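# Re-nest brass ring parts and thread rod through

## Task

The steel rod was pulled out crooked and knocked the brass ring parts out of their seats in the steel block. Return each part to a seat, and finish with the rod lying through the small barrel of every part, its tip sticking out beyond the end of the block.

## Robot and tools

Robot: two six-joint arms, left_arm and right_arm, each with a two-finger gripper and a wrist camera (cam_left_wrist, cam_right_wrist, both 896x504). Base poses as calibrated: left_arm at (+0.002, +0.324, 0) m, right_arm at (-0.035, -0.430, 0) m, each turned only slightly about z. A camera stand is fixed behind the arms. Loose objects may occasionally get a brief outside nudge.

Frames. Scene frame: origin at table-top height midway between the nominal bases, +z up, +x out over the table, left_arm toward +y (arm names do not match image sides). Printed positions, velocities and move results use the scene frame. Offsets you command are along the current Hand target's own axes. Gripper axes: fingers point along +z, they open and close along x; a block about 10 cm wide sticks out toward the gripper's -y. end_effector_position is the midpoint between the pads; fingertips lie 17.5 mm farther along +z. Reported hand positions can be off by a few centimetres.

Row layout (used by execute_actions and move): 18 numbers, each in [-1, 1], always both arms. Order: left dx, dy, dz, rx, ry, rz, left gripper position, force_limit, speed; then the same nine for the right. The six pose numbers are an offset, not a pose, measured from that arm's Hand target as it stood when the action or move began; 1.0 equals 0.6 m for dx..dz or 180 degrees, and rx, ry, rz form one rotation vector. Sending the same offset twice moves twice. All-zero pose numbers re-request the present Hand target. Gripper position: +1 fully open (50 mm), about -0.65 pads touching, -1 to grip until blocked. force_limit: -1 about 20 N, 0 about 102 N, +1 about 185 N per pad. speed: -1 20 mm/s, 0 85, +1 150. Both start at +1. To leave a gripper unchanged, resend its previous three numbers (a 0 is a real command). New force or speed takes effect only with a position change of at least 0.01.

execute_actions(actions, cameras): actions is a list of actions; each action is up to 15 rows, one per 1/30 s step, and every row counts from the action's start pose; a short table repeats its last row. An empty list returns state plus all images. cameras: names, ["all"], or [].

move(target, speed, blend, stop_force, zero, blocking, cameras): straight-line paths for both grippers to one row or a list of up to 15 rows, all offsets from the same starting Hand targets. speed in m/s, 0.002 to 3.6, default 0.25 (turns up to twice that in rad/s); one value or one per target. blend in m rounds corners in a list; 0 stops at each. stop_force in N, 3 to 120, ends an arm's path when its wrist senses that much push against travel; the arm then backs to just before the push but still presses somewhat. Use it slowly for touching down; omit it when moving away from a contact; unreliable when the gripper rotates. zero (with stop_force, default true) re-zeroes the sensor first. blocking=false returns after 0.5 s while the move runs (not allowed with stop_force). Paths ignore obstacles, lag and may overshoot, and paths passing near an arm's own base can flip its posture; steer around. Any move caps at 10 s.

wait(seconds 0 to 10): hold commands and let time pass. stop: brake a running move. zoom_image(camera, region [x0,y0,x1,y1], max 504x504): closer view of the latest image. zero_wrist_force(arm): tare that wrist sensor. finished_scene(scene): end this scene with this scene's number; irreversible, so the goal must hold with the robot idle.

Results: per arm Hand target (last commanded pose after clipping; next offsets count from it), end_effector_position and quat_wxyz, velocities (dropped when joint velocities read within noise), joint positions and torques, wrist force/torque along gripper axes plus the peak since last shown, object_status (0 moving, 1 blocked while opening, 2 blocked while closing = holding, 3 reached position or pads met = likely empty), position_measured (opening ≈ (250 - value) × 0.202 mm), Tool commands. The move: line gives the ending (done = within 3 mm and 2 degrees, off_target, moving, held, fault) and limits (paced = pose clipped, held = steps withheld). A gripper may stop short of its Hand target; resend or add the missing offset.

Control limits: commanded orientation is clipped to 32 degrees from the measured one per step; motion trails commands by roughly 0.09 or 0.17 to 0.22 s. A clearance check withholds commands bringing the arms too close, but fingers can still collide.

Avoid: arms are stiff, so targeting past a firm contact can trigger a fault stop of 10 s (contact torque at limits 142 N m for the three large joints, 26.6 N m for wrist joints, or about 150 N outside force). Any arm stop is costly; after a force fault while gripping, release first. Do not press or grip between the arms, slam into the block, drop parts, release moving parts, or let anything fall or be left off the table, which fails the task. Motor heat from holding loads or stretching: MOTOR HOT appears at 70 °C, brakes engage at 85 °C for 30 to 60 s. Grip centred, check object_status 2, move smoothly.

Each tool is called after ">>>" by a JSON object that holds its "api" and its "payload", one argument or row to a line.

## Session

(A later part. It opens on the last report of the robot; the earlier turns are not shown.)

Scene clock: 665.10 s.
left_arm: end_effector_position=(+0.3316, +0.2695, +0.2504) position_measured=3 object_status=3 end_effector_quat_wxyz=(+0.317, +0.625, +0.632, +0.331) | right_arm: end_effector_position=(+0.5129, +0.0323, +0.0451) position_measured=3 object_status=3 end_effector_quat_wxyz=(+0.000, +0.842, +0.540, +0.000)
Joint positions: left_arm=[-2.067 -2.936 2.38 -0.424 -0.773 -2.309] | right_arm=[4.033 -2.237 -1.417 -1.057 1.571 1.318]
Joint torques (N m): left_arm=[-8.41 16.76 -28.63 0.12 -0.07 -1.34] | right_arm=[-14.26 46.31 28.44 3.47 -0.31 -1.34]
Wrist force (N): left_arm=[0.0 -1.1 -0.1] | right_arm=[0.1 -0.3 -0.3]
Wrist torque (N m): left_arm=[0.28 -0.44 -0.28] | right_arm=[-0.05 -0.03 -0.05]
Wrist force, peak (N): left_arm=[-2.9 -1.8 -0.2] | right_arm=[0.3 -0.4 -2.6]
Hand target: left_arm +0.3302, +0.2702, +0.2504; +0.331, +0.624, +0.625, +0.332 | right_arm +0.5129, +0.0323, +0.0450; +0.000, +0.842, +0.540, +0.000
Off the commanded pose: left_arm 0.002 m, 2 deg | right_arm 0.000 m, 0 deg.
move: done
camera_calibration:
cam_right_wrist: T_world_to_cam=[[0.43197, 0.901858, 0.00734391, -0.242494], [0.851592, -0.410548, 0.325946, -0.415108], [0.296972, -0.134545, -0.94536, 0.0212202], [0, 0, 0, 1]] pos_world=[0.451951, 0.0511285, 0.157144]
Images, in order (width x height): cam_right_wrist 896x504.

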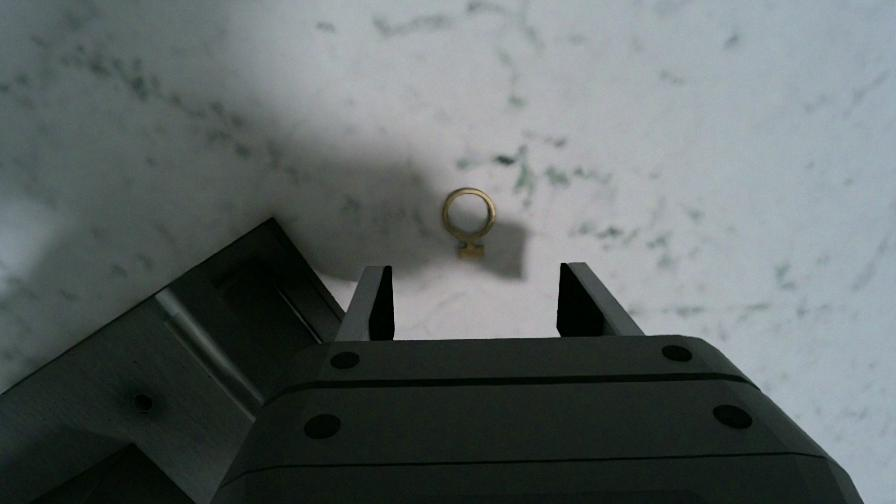

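>>> {"api": "move", "payload": {
  "target": [
    [0.2,0,0,0,0,0,1,1,1,0.0016,-0.0005,0.025,0,0,-0.024,1,-0.9,-1],
    [0.2,0,0,0,0,0,1,1,1,0.0016,-0.0005,0.0411,0,0,-0.024,1,-0.9,-1]
  ],
  "speed": 0.06,
  "cameras": ["cam_right_wrist"]
}}

>>> {"api": "zoom_image", "payload": {
  "camera": "cam_right_wrist",
  "region": [380, 190, 580, 340]
}}

Scene clock: 682.60 s.
left_arm: end_effector_position=(+0.3309, +0.3906, +0.2504) position_measured=3 object_status=3 end_effector_quat_wxyz=(+0.331, +0.626, +0.625, +0.329) | right_arm: end_effector_position=(+0.5131, +0.0333, +0.0204) position_measured=3 object_status=3 end_effector_quat_wxyz=(+0.000, +0.821, +0.571, +0.000)
Joint positions: left_arm=[-1.142 -3.215 2.646 -1.576 -0.738 -0.854] | right_arm=[4.034 -2.269 -1.434 -1.009 1.571 1.243]
Joint torques (N m): left_arm=[-5.9 16 -29.65 -3.22 2.86 -0.49] | right_arm=[11.12 56.85 31.39 0.62 -0.41 2.09]
Wrist force (N): left_arm=[-0.1 -1.2 0.0] | right_arm=[0.0 0.1 -0.2]
Wrist torque (N m): left_arm=[0.22 -0.41 -0.30] | right_arm=[0.00 0.00 0.07]
Wrist force, peak (N): left_arm=[0.9 -1.8 0.1] | right_arm=[-0.1 0.1 -1.3]
Hand target: left_arm +0.3301, +0.3902, +0.2505; +0.331, +0.624, +0.625, +0.332 | right_arm +0.5131, +0.0333, +0.0204; +0.000, +0.821, +0.571, +0.000
Off the commanded pose: left_arm 0.001 m, 0 deg | right_arm 0.000 m, 0 deg.
move: done
camera_calibration:
cam_right_wrist: T_world_to_cam=[[0.362762, 0.931852, 0.00739035, -0.208797], [0.880068, -0.345189, 0.326076, -0.423568], [0.306406, -0.111784, -0.945315, -0.00763169], [0, 0, 0, 1]] pos_world=[0.45085, 0.047504, 0.132444]
Images, in order (width x height): cam_right_wrist 896x504.

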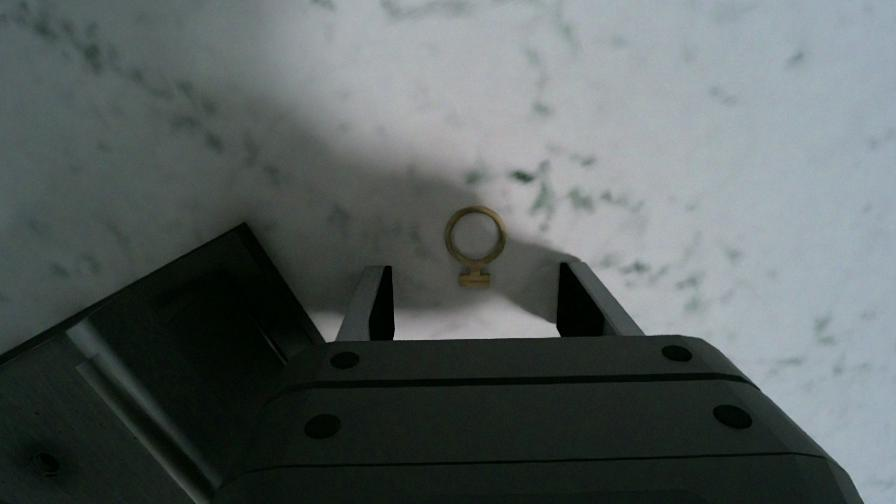

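Scaled by 2.520 from the camera's 896x504 image, which has a finer 1280x720 frame.

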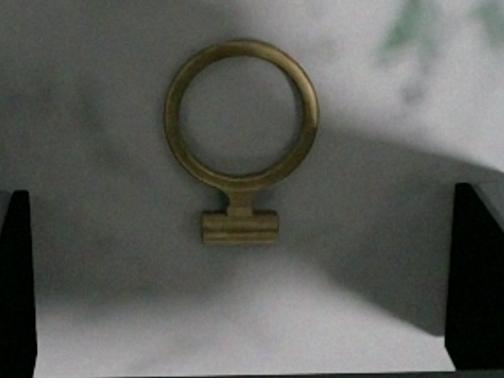

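>>> {"api": "move", "payload": {
  "target": [0,0,0,0,0,0,1,1,1,0,0,0,0,0,0,-1,-0.9,-1],
  "speed": 0.05
}}

>>> {"api": "move", "payload": {
  "target": [
    [0,0,0,0,0,0,1,1,1,0,0,-0.2327,0,0,0,-1,-0.9,-1],
    [0,0,0,0,0,0,1,1,1,-0.1888,0.071,-0.2327,0,0,0.3485,-1,-0.9,-1],
    [0,0,0,0,0,0,1,1,1,-0.1888,0.071,-0.172,0,0,0.3485,-1,-0.9,-1]
  ],
  "speed": 0.2,
  "blend": 0.02,
  "cameras": ["cam_right_wrist"]
}}

>>> {"api": "zoom_image", "payload": {
  "camera": "cam_right_wrist",
  "region": [430, 190, 530, 290]
}}

Scene clock: 693.40 s.
left_arm: end_effector_position=(+0.3309, +0.3906, +0.2505) position_measured=3 object_status=3 end_effector_quat_wxyz=(+0.331, +0.626, +0.625, +0.329) | right_arm: end_effector_position=(+0.5131, +0.0333, +0.0204) position_measured=220 object_status=2 end_effector_quat_wxyz=(+0.000, +0.821, +0.571, +0.000)
Joint positions: left_arm=[-1.142 -3.215 2.646 -1.576 -0.738 -0.854] | right_arm=[4.034 -2.269 -1.433 -1.009 1.571 1.243]
Joint torques (N m): left_arm=[-8.24 16.41 -30.29 -4.49 2.6 0.79] | right_arm=[6.29 48.61 25.52 0.76 1.21 2.06]
Wrist force (N): left_arm=[0.1 -1.6 0.0] | right_arm=[-0.7 1.1 -7.4]
Wrist torque (N m): left_arm=[0.16 -0.45 -0.30] | right_arm=[0.06 -0.02 0.06]
Wrist force, peak (N): left_arm=[-0.2 -1.6 0.0] | right_arm=[-0.9 1.0 -7.6]
Hand target: left_arm +0.3309, +0.3906, +0.2505; +0.331, +0.626, +0.625, +0.329 (not the last commanded pose) | right_arm +0.5131, +0.0333, +0.0204; +0.000, +0.821, +0.571, +0.000
Off the commanded pose: left_arm 0.001 m, 0 deg | right_arm 0.000 m, 0 deg.
move: done

Scene clock: 697.50 s.
left_arm: end_effector_position=(+0.3309, +0.3906, +0.2505) position_measured=3 object_status=3 end_effector_quat_wxyz=(+0.331, +0.626, +0.625, +0.329) | right_arm: end_effector_position=(+0.5136, -0.0878, +0.1235) position_measured=220 object_status=2 end_effector_quat_wxyz=(+0.000, +0.998, +0.060, +0.000)
Joint positions: left_arm=[-1.142 -3.215 2.646 -1.576 -0.738 -0.854] | right_arm=[3.911 -2.002 -1.577 -1.133 1.571 2.215]
Joint torques (N m): left_arm=[-8.07 16.31 -29.63 -4.27 2.51 0.65] | right_arm=[12.4 40.04 23.29 4.22 -0.84 -0.11]
Wrist force (N): left_arm=[0.0 -1.4 0.1] | right_arm=[0.1 0.2 0.0]
Wrist torque (N m): left_arm=[0.18 -0.42 -0.30] | right_arm=[0.02 -0.03 0.10]
Wrist force, peak (N): left_arm=[-0.3 -1.7 0.1] | right_arm=[-0.6 1.0 -7.2]
Hand target: left_arm +0.3309, +0.3906, +0.2505; +0.331, +0.626, +0.625, +0.329 | right_arm +0.5136, -0.0878, +0.1235; +0.000, +0.998, +0.060, +0.000
Off the commanded pose: left_arm 0.000 m, 0 deg | right_arm 0.000 m, 0 deg.
move: done; blend cut to 0.0182 m at target 2
camera_calibration:
cam_right_wrist: T_world_to_cam=[[0.994506, 0.104447, 0.00703059, -0.493902], [0.096488, -0.940632, 0.325425, -0.149305], [0.0406027, -0.322958, -0.945542, 0.194159], [0, 0, 0, 1]] pos_world=[0.497711, -0.0261494, 0.235645]
Images, in order (width x height): cam_right_wrist 896x504.

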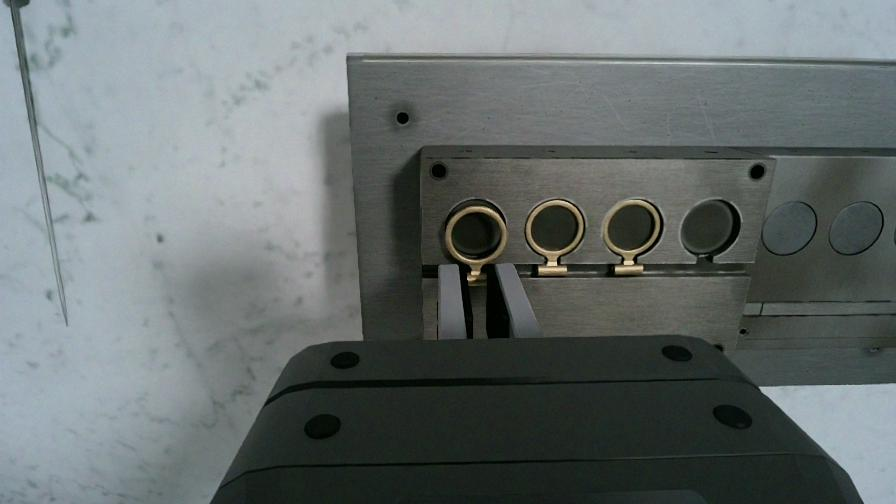

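Scaled by 5.040 from the camera's 896x504 image, which has a finer 1280x720 frame.

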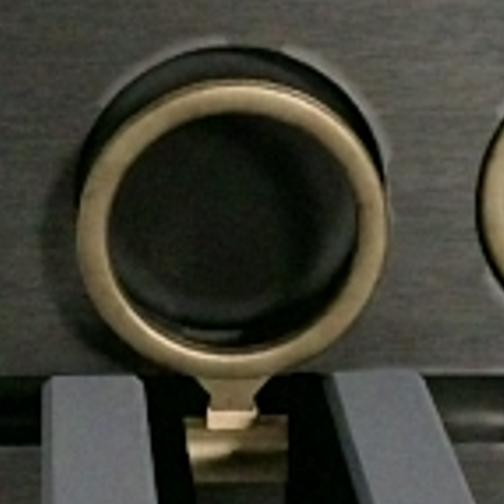

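>>> {"api": "move", "payload": {
  "target": [0,0,0,0,0,0,1,1,1,-0.0009,0,0,0,0,0.0075,-1,-0.9,-1],
  "speed": 0.01
}}

>>> {"api": "move", "payload": {
  "target": [0,0,0,0,0,0,1,1,1,0,0,0.0085,0,0,0,-1,-0.9,-1],
  "speed": 0.004,
  "stop_force": 5,
  "cameras": ["cam_right_wrist"]
}}

>>> {"api": "zoom_image", "payload": {
  "camera": "cam_right_wrist",
  "region": [430, 190, 530, 290]
}}

Scene clock: 710.40 s.
left_arm: end_effector_position=(+0.3309, +0.3906, +0.2505) position_measured=3 object_status=3 end_effector_quat_wxyz=(+0.331, +0.626, +0.625, +0.329) | right_arm: end_effector_position=(+0.5130, -0.0878, +0.1235) position_measured=220 object_status=2 end_effector_quat_wxyz=(+0.000, +0.999, +0.049, +0.000)
Joint positions: left_arm=[-1.142 -3.215 2.646 -1.576 -0.738 -0.854] | right_arm=[3.911 -2.001 -1.579 -1.132 1.571 2.239]
Joint torques (N m): left_arm=[-8.08 16.19 -29.29 -4.16 2.28 0.74] | right_arm=[12.01 47.13 12.18 5.56 -0.64 0.51]
Wrist force (N): left_arm=[0.0 -1.2 0.1] | right_arm=[-0.1 0.1 0.1]
Wrist torque (N m): left_arm=[0.21 -0.43 -0.31] | right_arm=[0.01 0.00 -0.05]
Wrist force, peak (N): left_arm=[0.0 -1.6 0.0] | right_arm=[0.0 0.6 -0.1]
Hand target: left_arm +0.3309, +0.3906, +0.2505; +0.331, +0.626, +0.625, +0.329 | right_arm +0.5131, -0.0878, +0.1235; +0.000, +0.999, +0.049, +0.000
Off the commanded pose: left_arm 0.000 m, 0 deg | right_arm 0.000 m, 0 deg.
move: done

Scene clock: 712.67 s.
left_arm: end_effector_position=(+0.3309, +0.3906, +0.2505) position_measured=3 object_status=3 end_effector_quat_wxyz=(+0.331, +0.626, +0.625, +0.329) | right_arm: end_effector_position=(+0.5131, -0.0878, +0.1191) position_measured=220 object_status=2 end_effector_quat_wxyz=(+0.000, +0.999, +0.049, +0.000)
Joint positions: left_arm=[-1.142 -3.215 2.646 -1.576 -0.738 -0.854] | right_arm=[3.911 -2.005 -1.584 -1.122 1.571 2.239]
Joint torques (N m): left_arm=[-8.91 16.91 -29.53 -4.1 2.25 0.65] | right_arm=[10.9 45.65 30.28 0.48 -0.6 -2.1]
Wrist force (N): left_arm=[0.0 -1.1 0.1] | right_arm=[-0.6 -0.2 -4.8]
Wrist torque (N m): left_arm=[0.24 -0.43 -0.30] | right_arm=[0.06 -0.02 -0.06]
Wrist force, peak (N): left_arm=[-0.3 -1.6 0.0] | right_arm=[-0.8 0.2 -7.2]
Hand target: left_arm +0.3309, +0.3906, +0.2505; +0.331, +0.626, +0.625, +0.329 | right_arm +0.5131, -0.0878, +0.1191; +0.000, +0.999, +0.049, +0.000 (not the last commanded pose)
Off the commanded pose: left_arm 0.000 m, 0 deg | right_arm 0.001 m, 0 deg.
move: contact (right_arm)
camera_calibration:
cam_right_wrist: T_world_to_cam=[[0.996688, 0.0810029, 0.00713148, -0.496585], [0.0742865, -0.942687, 0.325305, -0.136578], [0.0330734, -0.323698, -0.945582, 0.193822], [0, 0, 0, 1]] pos_world=[0.498676, -0.0257852, 0.231246]
Images, in order (width x height): cam_right_wrist 896x504.

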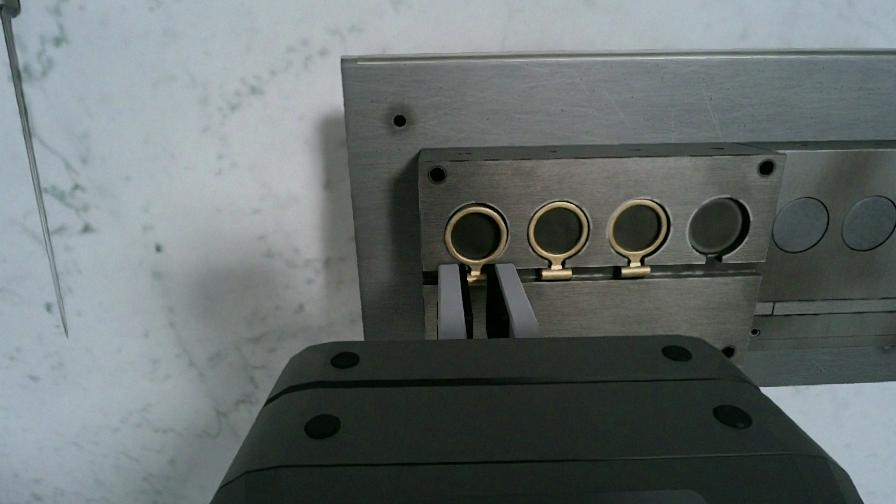

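Scaled by 5.040 from the camera's 896x504 image, which has a finer 1280x720 frame.

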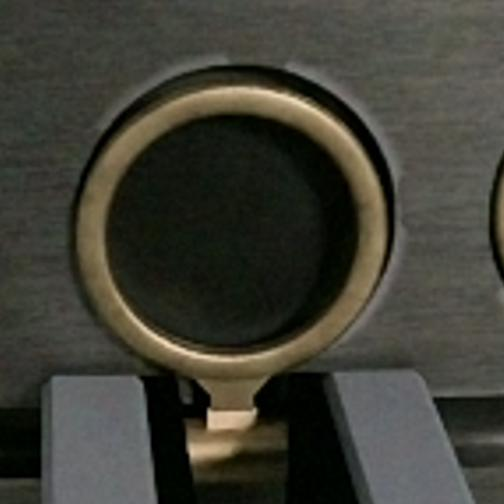

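>>> {"api": "move", "payload": {
  "target": [0,0,0,0,0,0,1,1,1,0.0004,-0.0006,-0.0008,0,0,0,-1,-0.9,-1],
  "speed": 0.01
}}

>>> {"api": "move", "payload": {
  "target": [0,0,0,0,0,0,1,1,1,0,0,0.007,0,0,0,-1,-0.9,-1],
  "speed": 0.003,
  "stop_force": 12,
  "cameras": ["cam_right_wrist"]
}}

>>> {"api": "zoom_image", "payload": {
  "camera": "cam_right_wrist",
  "region": [430, 190, 530, 290]
}}

Scene clock: 718.23 s.
left_arm: end_effector_position=(+0.3309, +0.3906, +0.2505) position_measured=3 object_status=3 end_effector_quat_wxyz=(+0.331, +0.626, +0.625, +0.329) | right_arm: end_effector_position=(+0.5133, -0.0874, +0.1196) position_measured=220 object_status=2 end_effector_quat_wxyz=(+0.000, +0.999, +0.049, +0.000)
Joint positions: left_arm=[-1.142 -3.215 2.646 -1.576 -0.738 -0.854] | right_arm=[3.912 -2.006 -1.583 -1.123 1.571 2.239]
Joint torques (N m): left_arm=[-8.04 16.66 -28.98 -4.08 1.85 0.58] | right_arm=[12.95 33.75 30.87 0.87 -0.79 1.96]
Wrist force (N): left_arm=[-0.1 -1.5 0.2] | right_arm=[0.0 0.2 0.2]
Wrist torque (N m): left_arm=[0.17 -0.41 -0.31] | right_arm=[0.03 -0.01 -0.05]
Wrist force, peak (N): left_arm=[0.1 -1.6 0.1] | right_arm=[-0.4 -0.4 -4.9]
Hand target: left_arm +0.3309, +0.3906, +0.2505; +0.331, +0.626, +0.625, +0.329 | right_arm +0.5133, -0.0874, +0.1196; +0.000, +0.999, +0.049, +0.000
Off the commanded pose: left_arm 0.000 m, 0 deg | right_arm 0.000 m, 0 deg.
move: done

Scene clock: 719.30 s.
left_arm: end_effector_position=(+0.3309, +0.3906, +0.2505) position_measured=3 object_status=3 end_effector_quat_wxyz=(+0.331, +0.626, +0.625, +0.329) | right_arm: end_effector_position=(+0.5133, -0.0874, +0.1181) position_measured=220 object_status=2 end_effector_quat_wxyz=(+0.000, +0.999, +0.049, +0.000)
Joint positions: left_arm=[-1.142 -3.215 2.646 -1.576 -0.738 -0.854] | right_arm=[3.912 -2.007 -1.584 -1.12 1.571 2.239]
Joint torques (N m): left_arm=[-8.78 16.63 -29.04 -4.01 2.1 0.57] | right_arm=[11.71 39.52 21.69 1.22 -0.54 2.07]
Wrist force (N): left_arm=[0.0 -1.3 -0.2] | right_arm=[-4.0 4.2 -14.5]
Wrist torque (N m): left_arm=[0.20 -0.43 -0.30] | right_arm=[0.11 -0.17 -0.06]
Wrist force, peak (N): left_arm=[-0.1 -1.7 0.0] | right_arm=[-4.8 4.7 -16.1]
Hand target: left_arm +0.3309, +0.3906, +0.2505; +0.331, +0.626, +0.625, +0.329 | right_arm +0.5133, -0.0874, +0.1182; +0.000, +0.999, +0.049, +0.000 (not the last commanded pose)
Off the commanded pose: left_arm 0.000 m, 0 deg | right_arm 0.003 m, 0 deg.
move: contact (right_arm)
camera_calibration:
cam_right_wrist: T_world_to_cam=[[0.996685, 0.0810351, 0.00722572, -0.496829], [0.0742861, -0.942684, 0.325312, -0.135892], [0.0331733, -0.323697, -0.945579, 0.192949], [0, 0, 0, 1]] pos_world=[0.498876, -0.0253852, 0.230246]
Images, in order (width x height): cam_right_wrist 896x504.

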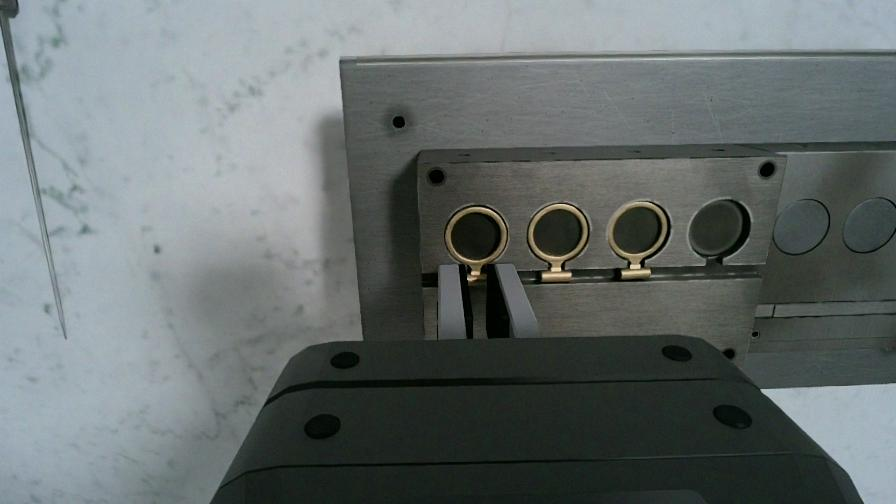

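Scaled by 5.040 from the camera's 896x504 image, which has a finer 1280x720 frame.

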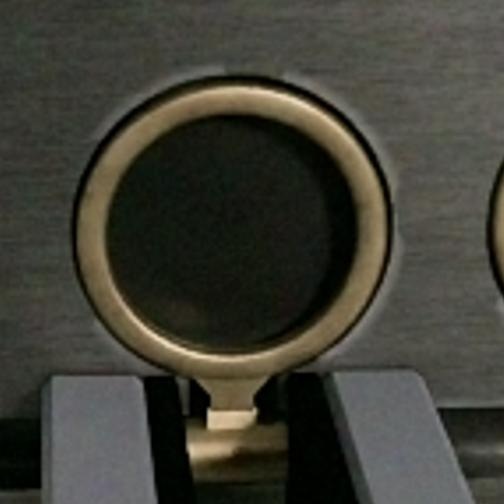

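Centered well. Releasing this third part.

>>> {"api": "move", "payload": {
  "target": [
    [0,0,0,0,0,0,1,1,1,0,0,-0.0004,0,0,0,-1,-0.9,-1],
    [0,0,0,0,0,0,1,1,1,0,0,-0.0004,0,0,0,0,-0.9,-1]
  ],
  "speed": 0.01
}}

>>> {"api": "move", "payload": {
  "target": [0,0,0,0,0,0,1,1,1,0,0,-0.03,0,0,0,0,-0.9,-1],
  "speed": 0.03,
  "cameras": ["cam_right_wrist"]
}}

>>> {"api": "zoom_image", "payload": {
  "camera": "cam_right_wrist",
  "region": [430, 180, 680, 290]
}}

>>> {"api": "zoom_image", "payload": {
  "camera": "cam_right_wrist",
  "region": [430, 190, 530, 270]
}}

Scene clock: 727.43 s.
left_arm: end_effector_position=(+0.3309, +0.3906, +0.2505) position_measured=3 object_status=3 end_effector_quat_wxyz=(+0.331, +0.626, +0.625, +0.329) | right_arm: end_effector_position=(+0.5133, -0.0874, +0.1184) position_measured=152 object_status=0 end_effector_quat_wxyz=(+0.000, +0.999, +0.049, +0.000)
Joint positions: left_arm=[-1.142 -3.215 2.646 -1.576 -0.738 -0.854] | right_arm=[3.912 -2.007 -1.584 -1.121 1.571 2.239]
Joint torques (N m): left_arm=[-8 17.24 -29.64 -3.99 1.62 0.52] | right_arm=[11.88 48.04 31.92 2.23 -0.67 2.2]
Wrist force (N): left_arm=[-0.1 -1.6 -0.1] | right_arm=[0.2 0.4 0.2]
Wrist torque (N m): left_arm=[0.15 -0.40 -0.31] | right_arm=[0.05 -0.05 -0.06]
Wrist force, peak (N): left_arm=[-0.2 -1.7 0.0] | right_arm=[-4.1 3.9 -14.2]
Hand target: left_arm +0.3309, +0.3906, +0.2505; +0.331, +0.626, +0.625, +0.329 | right_arm +0.5133, -0.0874, +0.1184; +0.000, +0.999, +0.049, +0.000
Off the commanded pose: left_arm 0.000 m, 0 deg | right_arm 0.000 m, 0 deg.
move: done

Scene clock: 728.30 s.
left_arm: end_effector_position=(+0.3309, +0.3906, +0.2505) position_measured=3 object_status=3 end_effector_quat_wxyz=(+0.331, +0.626, +0.625, +0.329) | right_arm: end_effector_position=(+0.5133, -0.0874, +0.1367) position_measured=152 object_status=3 end_effector_quat_wxyz=(+0.000, +0.999, +0.049, +0.000)
Joint positions: left_arm=[-1.142 -3.215 2.646 -1.576 -0.738 -0.854] | right_arm=[3.912 -1.989 -1.56 -1.163 1.571 2.239]
Joint torques (N m): left_arm=[-7.75 16.61 -28.58 -4.07 1.59 0.56] | right_arm=[10.87 33.49 14.01 5.55 -0.7 1.8]
Wrist force (N): left_arm=[0.3 -1.2 0.0] | right_arm=[0.0 0.2 0.0]
Wrist torque (N m): left_arm=[0.21 -0.47 -0.31] | right_arm=[0.02 0.00 -0.06]
Wrist force, peak (N): left_arm=[-0.1 -1.5 0.2] | right_arm=[0.3 0.2 0.7]
Hand target: left_arm +0.3309, +0.3906, +0.2505; +0.331, +0.626, +0.625, +0.329 | right_arm +0.5133, -0.0874, +0.1364; +0.000, +0.999, +0.049, +0.000
Off the commanded pose: left_arm 0.000 m, 0 deg | right_arm 0.000 m, 0 deg.
move: done
camera_calibration:
cam_right_wrist: T_world_to_cam=[[0.996689, 0.0809772, 0.00736696, -0.497003], [0.0741929, -0.942762, 0.325109, -0.141847], [0.0332717, -0.323486, -0.945648, 0.210511], [0, 0, 0, 1]] pos_world=[0.498877, -0.0253844, 0.248847]
Images, in order (width x height): cam_right_wrist 896x504.

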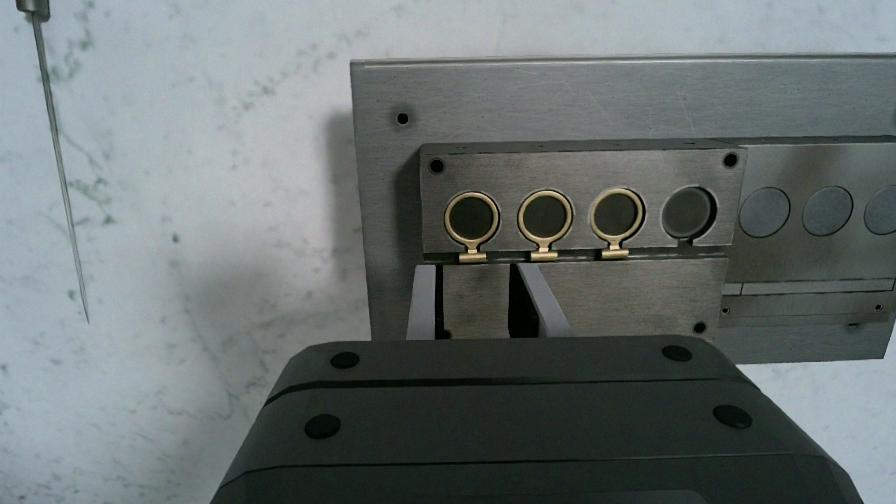

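Scaled by 2.016 from the camera's 896x504 image, which has a finer 1280x720 frame.

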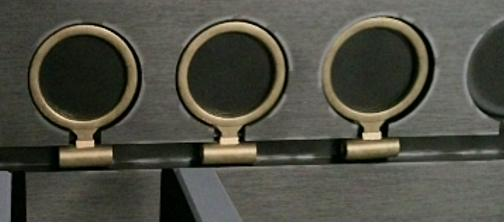

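Scaled by 5.040 from the camera's 896x504 image, which has a finer 1280x720 frame.

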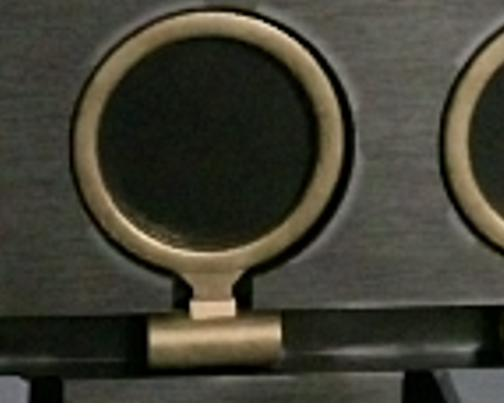

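>>> {"api": "move", "payload": {
  "target": [
    [0,0,0,0,0,0,1,1,1,0,0,-0.056,0,0,0,1,-0.9,-1],
    [0,0,0,0,0,0,1,1,1,-0.332,-0.1923,-0.056,0,0,0.036,1,-0.9,-1],
    [0,0,0,0,0,0,1,1,1,-0.332,-0.1923,0.1273,0,0,0.036,1,-0.9,-1]
  ],
  "speed": 0.25,
  "blend": 0.02,
  "cameras": ["cam_right_wrist"]
}}

>>> {"api": "zoom_image", "payload": {
  "camera": "cam_right_wrist",
  "region": [380, 130, 580, 340]
}}

Scene clock: 763.20 s.
left_arm: end_effector_position=(+0.3309, +0.3906, +0.2505) position_measured=3 object_status=3 end_effector_quat_wxyz=(+0.331, +0.626, +0.625, +0.329) | right_arm: end_effector_position=(+0.3038, +0.0081, +0.0601) position_measured=3 object_status=3 end_effector_quat_wxyz=(+0.000, +1.000, -0.008, +0.000)
Joint positions: left_arm=[-1.142 -3.215 2.646 -1.576 -0.738 -0.854] | right_arm=[4.301 -1.889 -1.934 -0.888 1.571 2.742]
Joint torques (N m): left_arm=[-7.69 17.7 -28.73 -3.95 1.46 0.45] | right_arm=[-13.79 26.42 21.07 4.68 1.1 -0.65]
Wrist force (N): left_arm=[-0.4 -1.4 -0.2] | right_arm=[0.1 0.0 0.1]
Wrist torque (N m): left_arm=[0.19 -0.36 -0.31] | right_arm=[-0.01 -0.01 0.08]
Wrist force, peak (N): left_arm=[0.0 -1.8 0.0] | right_arm=[2.7 1.9 -3.3]
Hand target: left_arm +0.3309, +0.3906, +0.2505; +0.331, +0.626, +0.625, +0.329 | right_arm +0.3038, +0.0081, +0.0600; +0.000, +1.000, -0.008, +0.000
Off the commanded pose: left_arm 0.000 m, 0 deg | right_arm 0.000 m, 0 deg.
move: done; blend cut to 0.0168 m at target 1
camera_calibration:
cam_right_wrist: T_world_to_cam=[[0.999462, -0.0319985, 0.00721583, -0.295274], [-0.0326053, -0.945074, 0.325227, 0.02105], [-0.0035873, -0.325287, -0.945608, 0.18714], [0, 0, 0, 1]] pos_world=[0.296473, 0.0713199, 0.172246]
Images, in order (width x height): cam_right_wrist 896x504.

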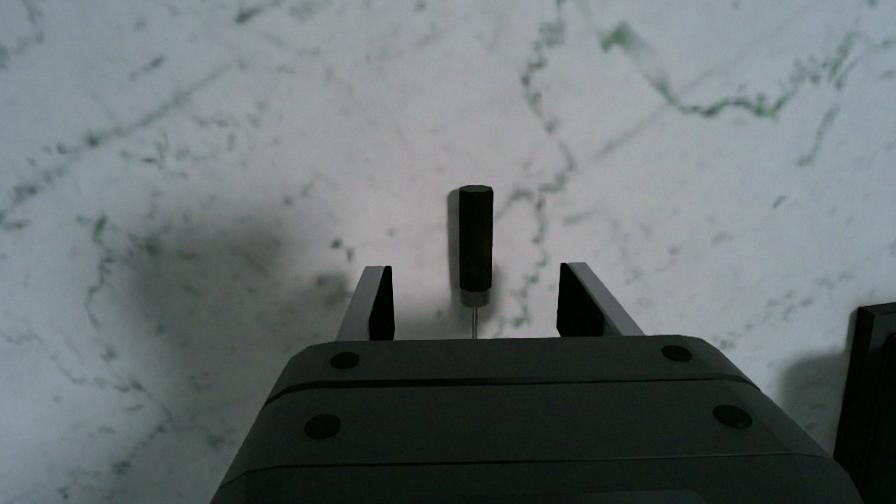

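Scaled by 2.400 from the camera's 896x504 image, which has a finer 1280x720 frame.

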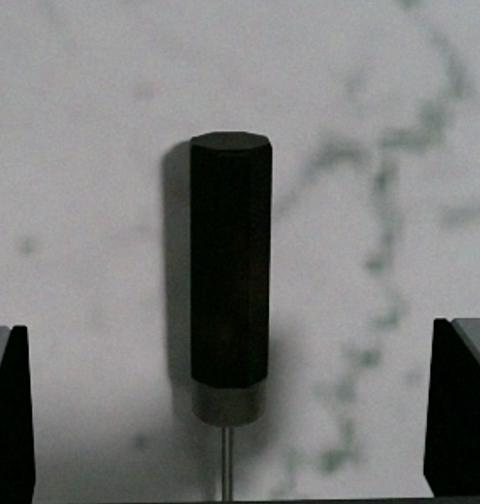

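>>> {"api": "move", "payload": {
  "target": [0,0,0,0,0,0,1,1,1,0,0,0.0667,0,0,0,1,-0.9,-1],
  "speed": 0.03,
  "stop_force": 8,
  "cameras": ["cam_right_wrist"]
}}

Scene clock: 790.40 s.
left_arm: end_effector_position=(+0.3309, +0.3906, +0.2505) position_measured=3 object_status=3 end_effector_quat_wxyz=(+0.331, +0.626, +0.625, +0.329) | right_arm: end_effector_position=(+0.3039, +0.0081, +0.0200) position_measured=3 object_status=3 end_effector_quat_wxyz=(+0.000, +1.000, -0.008, +0.000)
Joint positions: left_arm=[-1.142 -3.215 2.646 -1.576 -0.738 -0.854] | right_arm=[4.301 -1.957 -1.969 -0.785 1.571 2.742]
Joint torques (N m): left_arm=[-8.27 17.09 -28.98 -3.94 1.19 0.5] | right_arm=[-13.96 42.36 28.16 0.75 0.99 -2.16]
Wrist force (N): left_arm=[0.1 -1.1 0.1] | right_arm=[0.0 0.1 0.1]
Wrist torque (N m): left_arm=[0.24 -0.44 -0.31] | right_arm=[0.01 0.00 0.09]
Wrist force, peak (N): left_arm=[-0.2 -1.6 0.1] | right_arm=[-0.2 0.1 0.6]
Hand target: left_arm +0.3309, +0.3906, +0.2505; +0.331, +0.626, +0.625, +0.329 | right_arm +0.3039, +0.0081, +0.0200; +0.000, +1.000, -0.008, +0.000
Off the commanded pose: left_arm 0.000 m, 0 deg | right_arm 0.000 m, 0 deg.
move: done
camera_calibration:
cam_right_wrist: T_world_to_cam=[[0.999462, -0.0319987, 0.00721096, -0.295084], [-0.0326043, -0.945115, 0.325107, 0.0341137], [-0.0035878, -0.325167, -0.94565, 0.149219], [0, 0, 0, 1]] pos_world=[0.296573, 0.0713204, 0.132146]
Images, in order (width x height): cam_right_wrist 896x504.

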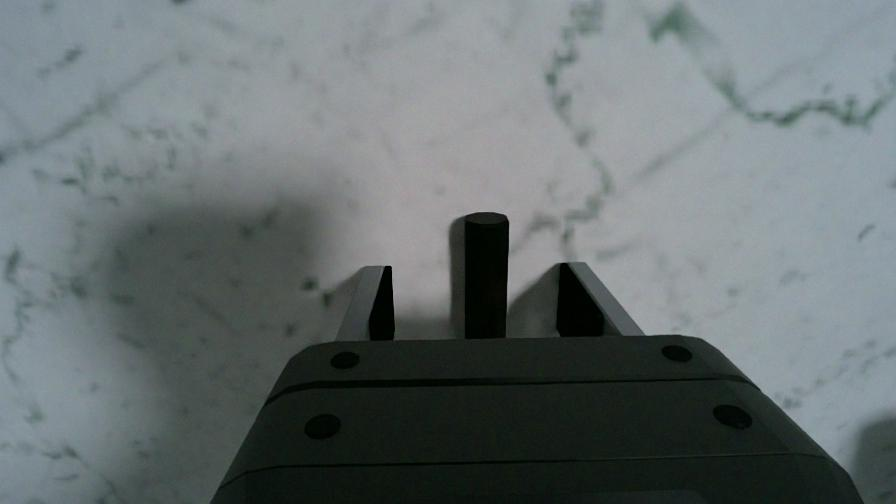

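>>> {"api": "move", "payload": {
  "target": [
    [0,0,0,0,0,0,1,1,1,0.0045,0,0,0,0,0,1,-0.9,-1],
    [0,0,0,0,0,0,1,1,1,0.0045,0,0.0016,0,0,0,1,-0.9,-1],
    [0,0,0,0,0,0,1,1,1,0.0045,0,0.0016,0,0,0,0,-0.9,-1]
  ],
  "speed": 0.02,
  "cameras": ["cam_right_wrist"]
}}

>>> {"api": "zoom_image", "payload": {
  "camera": "cam_right_wrist",
  "region": [348, 180, 628, 340]
}}

Scene clock: 807.10 s.
left_arm: end_effector_position=(+0.3309, +0.3906, +0.2505) position_measured=3 object_status=3 end_effector_quat_wxyz=(+0.331, +0.626, +0.625, +0.329) | right_arm: end_effector_position=(+0.3066, +0.0081, +0.0190) position_measured=152 object_status=3 end_effector_quat_wxyz=(+0.000, +1.000, -0.008, +0.000)
Joint positions: left_arm=[-1.142 -3.215 2.646 -1.576 -0.738 -0.854] | right_arm=[4.297 -1.962 -1.965 -0.784 1.571 2.737]
Joint torques (N m): left_arm=[-7.46 17.86 -29.35 -3.97 0.98 0.36] | right_arm=[11.54 42.23 7.9 1.36 1.11 1.87]
Wrist force (N): left_arm=[0.1 -1.1 -0.2] | right_arm=[-0.1 0.1 0.0]
Wrist torque (N m): left_arm=[0.23 -0.45 -0.30] | right_arm=[0.00 0.02 0.09]
Wrist force, peak (N): left_arm=[-0.3 -1.6 -0.2] | right_arm=[-0.1 0.2 0.4]
Hand target: left_arm +0.3309, +0.3906, +0.2505; +0.331, +0.626, +0.625, +0.329 | right_arm +0.3066, +0.0081, +0.0190; +0.000, +1.000, -0.008, +0.000
Off the commanded pose: left_arm 0.000 m, 0 deg | right_arm 0.000 m, 0 deg.
move: done
camera_calibration:
cam_right_wrist: T_world_to_cam=[[0.999462, -0.0319987, 0.00721096, -0.297775], [-0.0326043, -0.945115, 0.325107, 0.0345269], [-0.0035878, -0.325167, -0.94565, 0.148283], [0, 0, 0, 1]] pos_world=[0.299273, 0.0713204, 0.131146]
Images, in order (width x height): cam_right_wrist 896x504.

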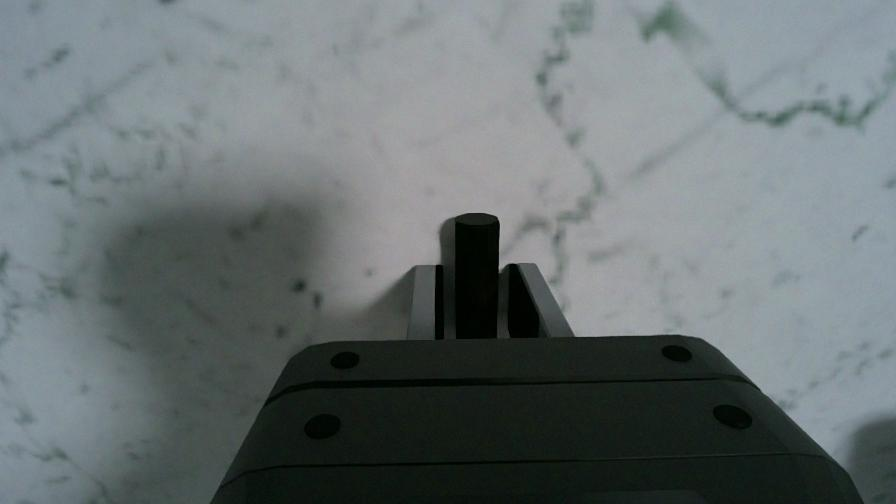

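Scaled by 1.800 from the camera's 896x504 image, which has a finer 1280x720 frame.

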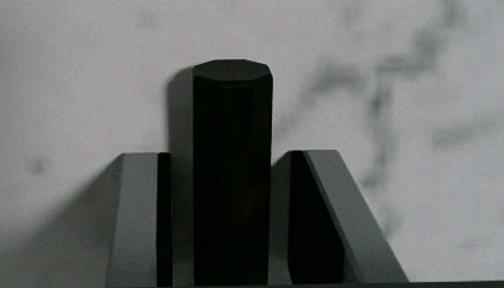

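>>> {"api": "move", "payload": {
  "target": [0,0,0,0,0,0,1,1,1,0,0,0,0,0,0,-1,-0.7,-1],
  "cameras": ["cam_right_wrist"]
}}

>>> {"api": "move", "payload": {
  "target": [0,0,0,0,0,0,1,1,1,0,0,-0.2333,0,0,0,-1,-0.7,-1],
  "speed": 0.1,
  "cameras": ["cam_right_wrist"]
}}

Scene clock: 811.20 s.
left_arm: end_effector_position=(+0.3309, +0.3906, +0.2505) position_measured=3 object_status=3 end_effector_quat_wxyz=(+0.331, +0.626, +0.625, +0.329) | right_arm: end_effector_position=(+0.3066, +0.0081, +0.0190) position_measured=194 object_status=2 end_effector_quat_wxyz=(+0.000, +1.000, -0.008, +0.000)
Joint positions: left_arm=[-1.142 -3.215 2.646 -1.576 -0.738 -0.854] | right_arm=[4.297 -1.962 -1.965 -0.784 1.571 2.737]
Joint torques (N m): left_arm=[-7.75 18.19 -27.51 -3.72 0.84 0.36] | right_arm=[12.11 42.27 7.92 1.48 0.97 1.8]
Wrist force (N): left_arm=[0.0 -1.4 0.0] | right_arm=[0.0 0.1 -0.2]
Wrist torque (N m): left_arm=[0.19 -0.42 -0.31] | right_arm=[0.01 0.01 0.09]
Wrist force, peak (N): left_arm=[0.0 -1.6 0.2] | right_arm=[-0.1 0.4 -0.1]
Hand target: left_arm +0.3309, +0.3906, +0.2505; +0.331, +0.626, +0.625, +0.329 | right_arm +0.3066, +0.0081, +0.0190; +0.000, +1.000, -0.008, +0.000
Off the commanded pose: left_arm 0.000 m, 0 deg | right_arm 0.000 m, 0 deg.
move: done
camera_calibration:
cam_right_wrist: T_world_to_cam=[[0.999462, -0.0319987, 0.00721096, -0.297775], [-0.0326043, -0.945115, 0.325107, 0.0345269], [-0.0035878, -0.325167, -0.94565, 0.148283], [0, 0, 0, 1]] pos_world=[0.299273, 0.0713204, 0.131146]
Images, in order (width x height): cam_right_wrist 896x504.

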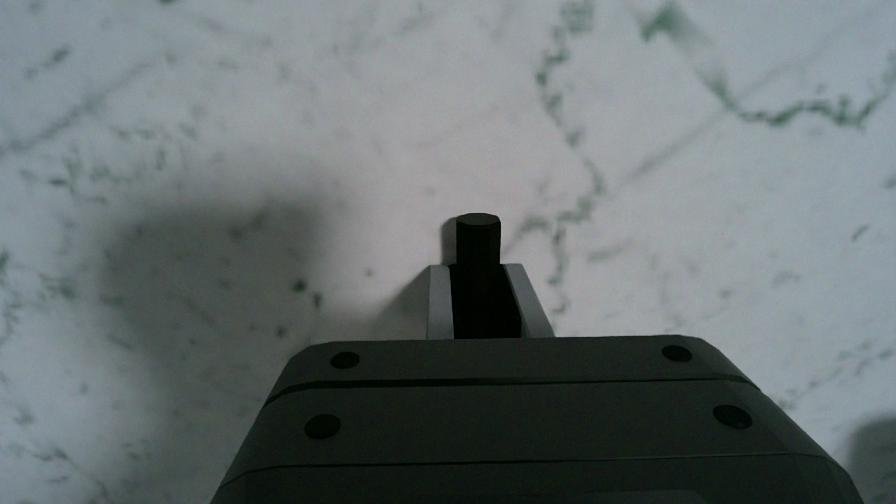

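Scene clock: 813.03 s.
left_arm: end_effector_position=(+0.3309, +0.3906, +0.2505) position_measured=3 object_status=3 end_effector_quat_wxyz=(+0.331, +0.626, +0.625, +0.329) | right_arm: end_effector_position=(+0.3065, +0.0080, +0.1590) position_measured=194 object_status=2 end_effector_quat_wxyz=(+0.000, +1.000, -0.008, +0.000)
Joint positions: left_arm=[-1.142 -3.215 2.646 -1.576 -0.738 -0.854] | right_arm=[4.297 -1.764 -1.802 -1.145 1.571 2.737]
Joint torques (N m): left_arm=[-7.49 18.08 -29.68 -3.84 0.86 0.49] | right_arm=[11.44 26.05 13.42 4.63 0.14 1.83]
Wrist force (N): left_arm=[0.1 -1.3 0.0] | right_arm=[-0.2 0.1 0.1]
Wrist torque (N m): left_arm=[0.21 -0.44 -0.31] | right_arm=[0.01 0.04 0.09]
Wrist force, peak (N): left_arm=[-0.3 -1.7 0.2] | right_arm=[-0.1 0.4 2.2]
Hand target: left_arm +0.3309, +0.3906, +0.2505; +0.331, +0.626, +0.625, +0.329 | right_arm +0.3065, +0.0080, +0.1590; +0.000, +1.000, -0.008, +0.000
Off the commanded pose: left_arm 0.000 m, 0 deg | right_arm 0.000 m, 0 deg.
move: done
camera_calibration:
cam_right_wrist: T_world_to_cam=[[0.999462, -0.0319993, 0.00720821, -0.298688], [-0.0326044, -0.945146, 0.325018, -0.0110916], [-0.00358754, -0.325078, -0.945681, 0.280738], [0, 0, 0, 1]] pos_world=[0.299173, 0.0712207, 0.271247]
Images, in order (width x height): cam_right_wrist 896x504.

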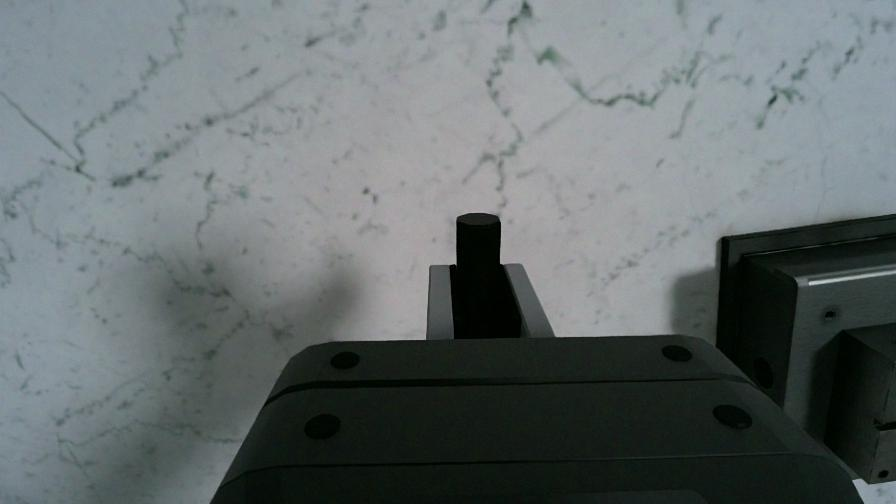

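>>> {"api": "move", "payload": {
  "target": [0,0,0,0,0,0,1,1,1,0.0005,0.185,-0.035,0,0,-0.5428,-1,-0.7,-1],
  "speed": 0.3,
  "cameras": ["cam_right_wrist"]
}}

Scene clock: 837.30 s.
left_arm: end_effector_position=(+0.3309, +0.3906, +0.2505) position_measured=3 object_status=3 end_effector_quat_wxyz=(+0.331, +0.626, +0.625, +0.329) | right_arm: end_effector_position=(+0.3051, -0.1032, +0.1799) position_measured=194 object_status=2 end_effector_quat_wxyz=(+0.000, +0.664, +0.748, +0.000)
Joint positions: left_arm=[-1.142 -3.215 2.646 -1.576 -0.738 -0.854] | right_arm=[4.198 -1.546 -1.984 -1.182 1.571 0.934]
Joint torques (N m): left_arm=[-7.47 18.3 -29.37 -3.63 0.95 0.41] | right_arm=[11.89 13.76 32.8 4.49 1.05 -1.9]
Wrist force (N): left_arm=[0.0 -1.4 0.0] | right_arm=[0.3 0.1 0.2]
Wrist torque (N m): left_arm=[0.19 -0.42 -0.31] | right_arm=[0.02 -0.05 -0.04]
Wrist force, peak (N): left_arm=[-0.2 -1.7 0.0] | right_arm=[-0.3 -0.8 0.2]
Hand target: left_arm +0.3309, +0.3906, +0.2505; +0.331, +0.626, +0.625, +0.329 | right_arm +0.3050, -0.1030, +0.1799; +0.000, +0.664, +0.748, +0.000
Off the commanded pose: left_arm 0.000 m, 0 deg | right_arm 0.000 m, 0 deg.
move: done
camera_calibration:
cam_right_wrist: T_world_to_cam=[[-0.101836, 0.994774, 0.00729237, 0.140892], [0.940545, 0.0938913, 0.326435, -0.312839], [0.324044, 0.0401015, -0.945192, 0.201916], [0, 0, 0, 1]] pos_world=[0.243157, -0.11888, 0.291943]
Images, in order (width x height): cam_right_wrist 896x504.

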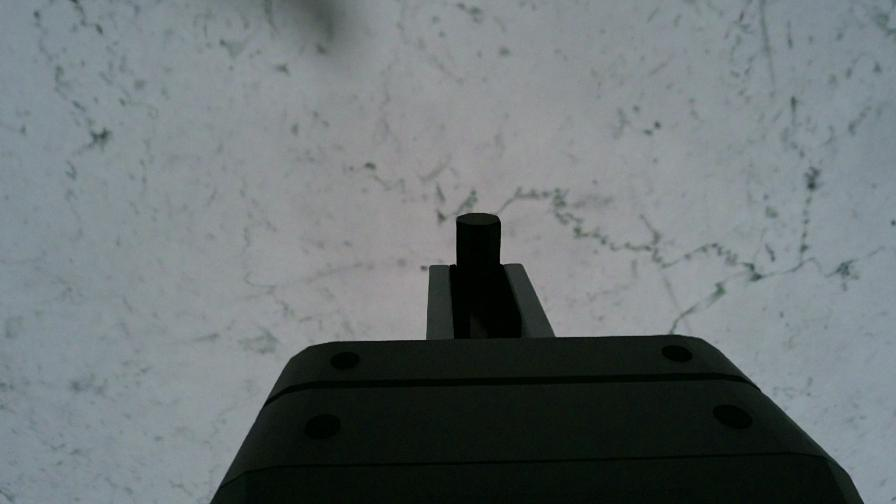

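>>> {"api": "move", "payload": {
  "target": [
    [-0.45,0.135,0.049,0,0,0,1,1,1,0,0,0,0,0,0,-1,-0.7,-1],
    [-0.65,0.12,0.18,0.2417,-0.2403,0.4565,1,1,1,0,0,0,0,0,0,-1,-0.7,-1],
    [-0.781,0.0973,0.2913,0.2417,-0.2403,0.4565,1,1,1,0,0,0,0,0,0,-1,-0.7,-1]
  ],
  "speed": 0.22,
  "blend": 0.04,
  "cameras": ["cam_left_wrist"]
}}

Scene clock: 873.13 s.
left_arm: end_effector_position=(+0.4599, -0.0001, +0.2490) position_measured=3 object_status=3 end_effector_quat_wxyz=(+0.008, +1.000, +0.014, +0.008) | right_arm: end_effector_position=(+0.3050, -0.1030, +0.1799) position_measured=194 object_status=2 end_effector_quat_wxyz=(+0.000, +0.664, +0.748, +0.000)
Joint positions: left_arm=[-0.882 -1.44 1.641 -1.794 -1.57 0.686] | right_arm=[4.198 -1.546 -1.984 -1.182 1.571 0.933]
Joint torques (N m): left_arm=[3.47 -41.38 -15.62 -4.02 1.31 -1.47] | right_arm=[12.31 14.27 33.96 4.65 -0.46 1.05]
Wrist force (N): left_arm=[0.7 -1.8 -1.3] | right_arm=[0.2 0.4 0.1]
Wrist torque (N m): left_arm=[0.12 -0.74 -0.04] | right_arm=[0.07 -0.02 0.01]
Wrist force, peak (N): left_arm=[2.1 -2.5 -7.6] | right_arm=[0.5 0.3 0.4]
Hand target: left_arm +0.4599, +0.0000, +0.2490; +0.008, +1.000, +0.014, +0.008 (not the last commanded pose) | right_arm +0.3050, -0.1030, +0.1799; +0.000, +0.664, +0.748, +0.000
Off the commanded pose: left_arm 0.103 m, 2 deg | right_arm 0.000 m, 0 deg.
move: held (left_arm; a check stopped the path); path passed 1 of 3 targets; limits=held
pose unreachable (left arm): on one or more control steps of this call, first in action 0 (counted from 0), this arm could not follow its commanded pose, so it was not sent that pose on those steps. It may still have moved: this result reports where it is.
cause: moving toward the commanded pose would bring a part of the arm too close to another arm (a part of this arm just beyond joint 3 (elbow) and a part of the right arm just beyond its joint 5 (wrist 2), 15 mm apart when this arm was first held).
camera_calibration:
cam_left_wrist: T_world_to_cam=[[0.999464, 0.0323197, -0.00519888, -0.447686], [0.0320742, -0.935104, 0.35292, -0.0850184], [0.00654478, -0.352898, -0.935639, 0.361779], [0, 0, 0, 1]] pos_world=[0.447805, 0.062639, 0.366171]
Images, in order (width x height): cam_left_wrist 896x504.

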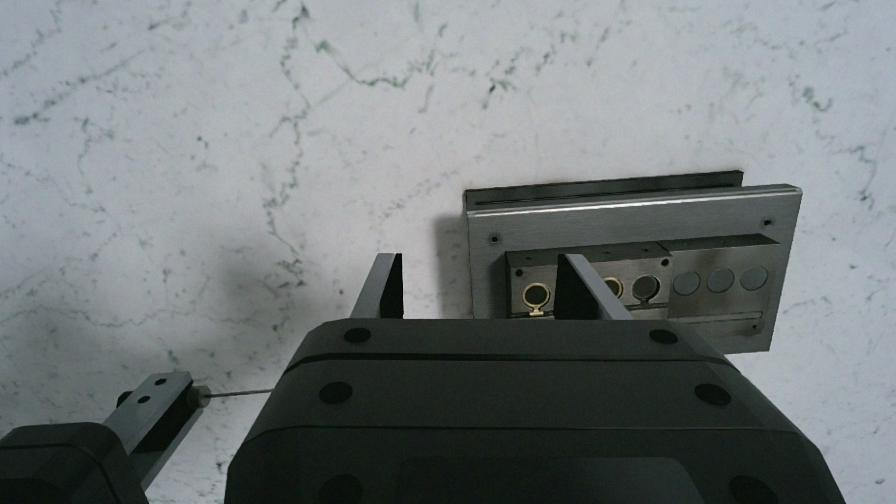

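>>> {"api": "move", "payload": {
  "target": [0,0,0,0,0,0,1,1,1,0,0,0.108,0,0,0,-1,-0.7,-1],
  "speed": 0.1,
  "cameras": ["cam_left_wrist"]
}}

Scene clock: 917.67 s.
left_arm: end_effector_position=(+0.4599, +0.0000, +0.2490) position_measured=3 object_status=3 end_effector_quat_wxyz=(+0.008, +1.000, +0.014, +0.008) | right_arm: end_effector_position=(+0.3050, -0.1030, +0.1151) position_measured=194 object_status=2 end_effector_quat_wxyz=(+0.000, +0.664, +0.748, +0.000)
Joint positions: left_arm=[-0.882 -1.44 1.641 -1.794 -1.569 0.686] | right_arm=[4.198 -1.625 -2.09 -0.997 1.571 0.933]
Joint torques (N m): left_arm=[3.89 -41.14 -14.37 -3.95 1.69 -1.34] | right_arm=[5.61 26.9 29.83 2.28 -0.19 0.49]
Wrist force (N): left_arm=[0.3 -1.8 -1.2] | right_arm=[0.1 0.3 -0.1]
Wrist torque (N m): left_arm=[0.13 -0.69 -0.04] | right_arm=[0.05 -0.01 0.00]
Wrist force, peak (N): left_arm=[0.7 -2.2 -1.5] | right_arm=[0.2 0.0 1.6]
Hand target: left_arm +0.4599, +0.0000, +0.2490; +0.008, +1.000, +0.014, +0.008 | right_arm +0.3051, -0.1030, +0.1151; +0.000, +0.664, +0.748, +0.000
Off the commanded pose: left_arm 0.000 m, 0 deg | right_arm 0.000 m, 0 deg.
move: done
camera_calibration:
cam_left_wrist: T_world_to_cam=[[0.999463, 0.0323579, -0.00510244, -0.447727], [0.0320765, -0.935135, 0.352836, -0.0848931], [0.00664554, -0.35281, -0.935671, 0.361775], [0, 0, 0, 1]] pos_world=[0.447805, 0.0627389, 0.366172]
Images, in order (width x height): cam_left_wrist 896x504.

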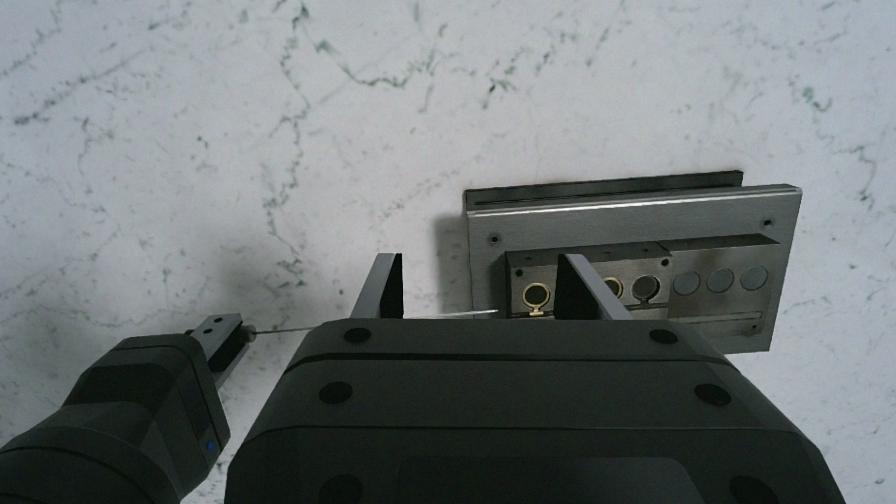

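>>> {"api": "move", "payload": {
  "target": [
    [0.053,0.03,0,0.004,0.004,-0.5,1,1,1,0,0,0,0,0,0,-1,-0.7,-1],
    [0.053,0.03,0.148,0.008,0.008,-0.991,1,1,1,0,0,0,0,0,0,-1,-0.7,-1]
  ],
  "speed": 0.3,
  "blend": 0.02,
  "cameras": ["cam_left_wrist"]
}}

Scene clock: 936.40 s.
left_arm: end_effector_position=(+0.4929, -0.0177, +0.2111) position_measured=3 object_status=3 end_effector_quat_wxyz=(+0.003, +0.422, +0.907, +0.003) | right_arm: end_effector_position=(+0.3051, -0.1030, +0.1151) position_measured=194 object_status=2 end_effector_quat_wxyz=(+0.000, +0.664, +0.748, +0.000)
Joint positions: left_arm=[-0.862 -1.323 1.593 -1.844 -1.563 -1.535] | right_arm=[4.198 -1.625 -2.09 -0.996 1.571 0.933]
Joint torques (N m): left_arm=[6.03 -44.89 -27.72 -1.36 -0.85 -1.29] | right_arm=[-13.42 29.09 31.2 2.39 -0.13 -2.3]
Wrist force (N): left_arm=[0.6 -1.4 -1.5] | right_arm=[0.3 0.0 -0.2]
Wrist torque (N m): left_arm=[0.17 -0.70 -0.09] | right_arm=[0.00 -0.04 0.00]
Wrist force, peak (N): left_arm=[0.7 -1.5 -2.5] | right_arm=[0.4 0.6 -0.3]
Hand target: left_arm +0.4929, -0.0177, +0.2112; +0.003, +0.422, +0.907, +0.003 (not the last commanded pose) | right_arm +0.3051, -0.1030, +0.1151; +0.000, +0.664, +0.748, +0.000
Off the commanded pose: left_arm 0.050 m, 50 deg | right_arm 0.000 m, 0 deg.
move: held (left_arm; a check stopped the path); path passed 1 of 2 targets; limits=held
pose unreachable (left arm): on one or more control steps of this call, first in action 0 (counted from 0), this arm could not follow its commanded pose, so it was not sent that pose on those steps. It may still have moved: this result reports where it is.
cause: moving toward the commanded pose would bring a part of the arm too close to another arm (a part of this arm just beyond joint 3 (elbow) and a part of the right arm just beyond its joint 5 (wrist 2), where that arm would come to rest).
camera_calibration:
cam_left_wrist: T_world_to_cam=[[-0.64631, 0.762723, -0.0231941, 0.347586], [0.710977, 0.612943, 0.344692, -0.394656], [0.277121, 0.206287, -0.938429, 0.196988], [0, 0, 0, 1]] pos_world=[0.45065, -0.0638464, 0.328956]
Images, in order (width x height): cam_left_wrist 896x504.

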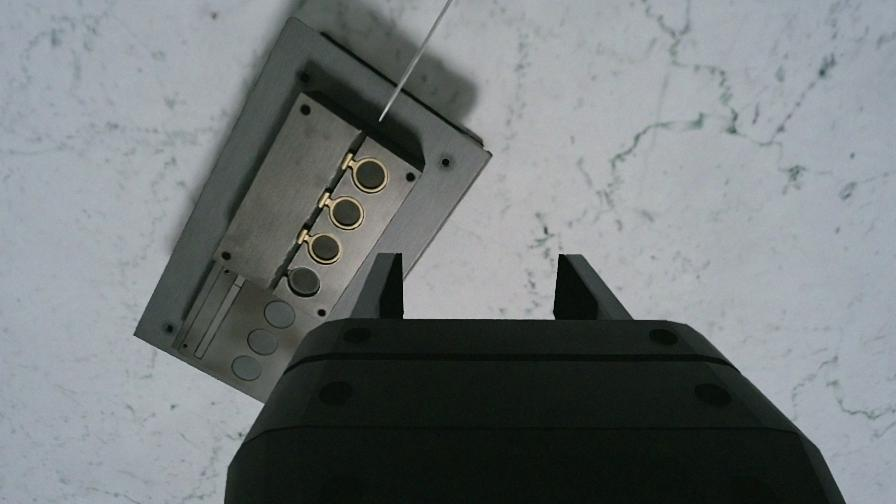

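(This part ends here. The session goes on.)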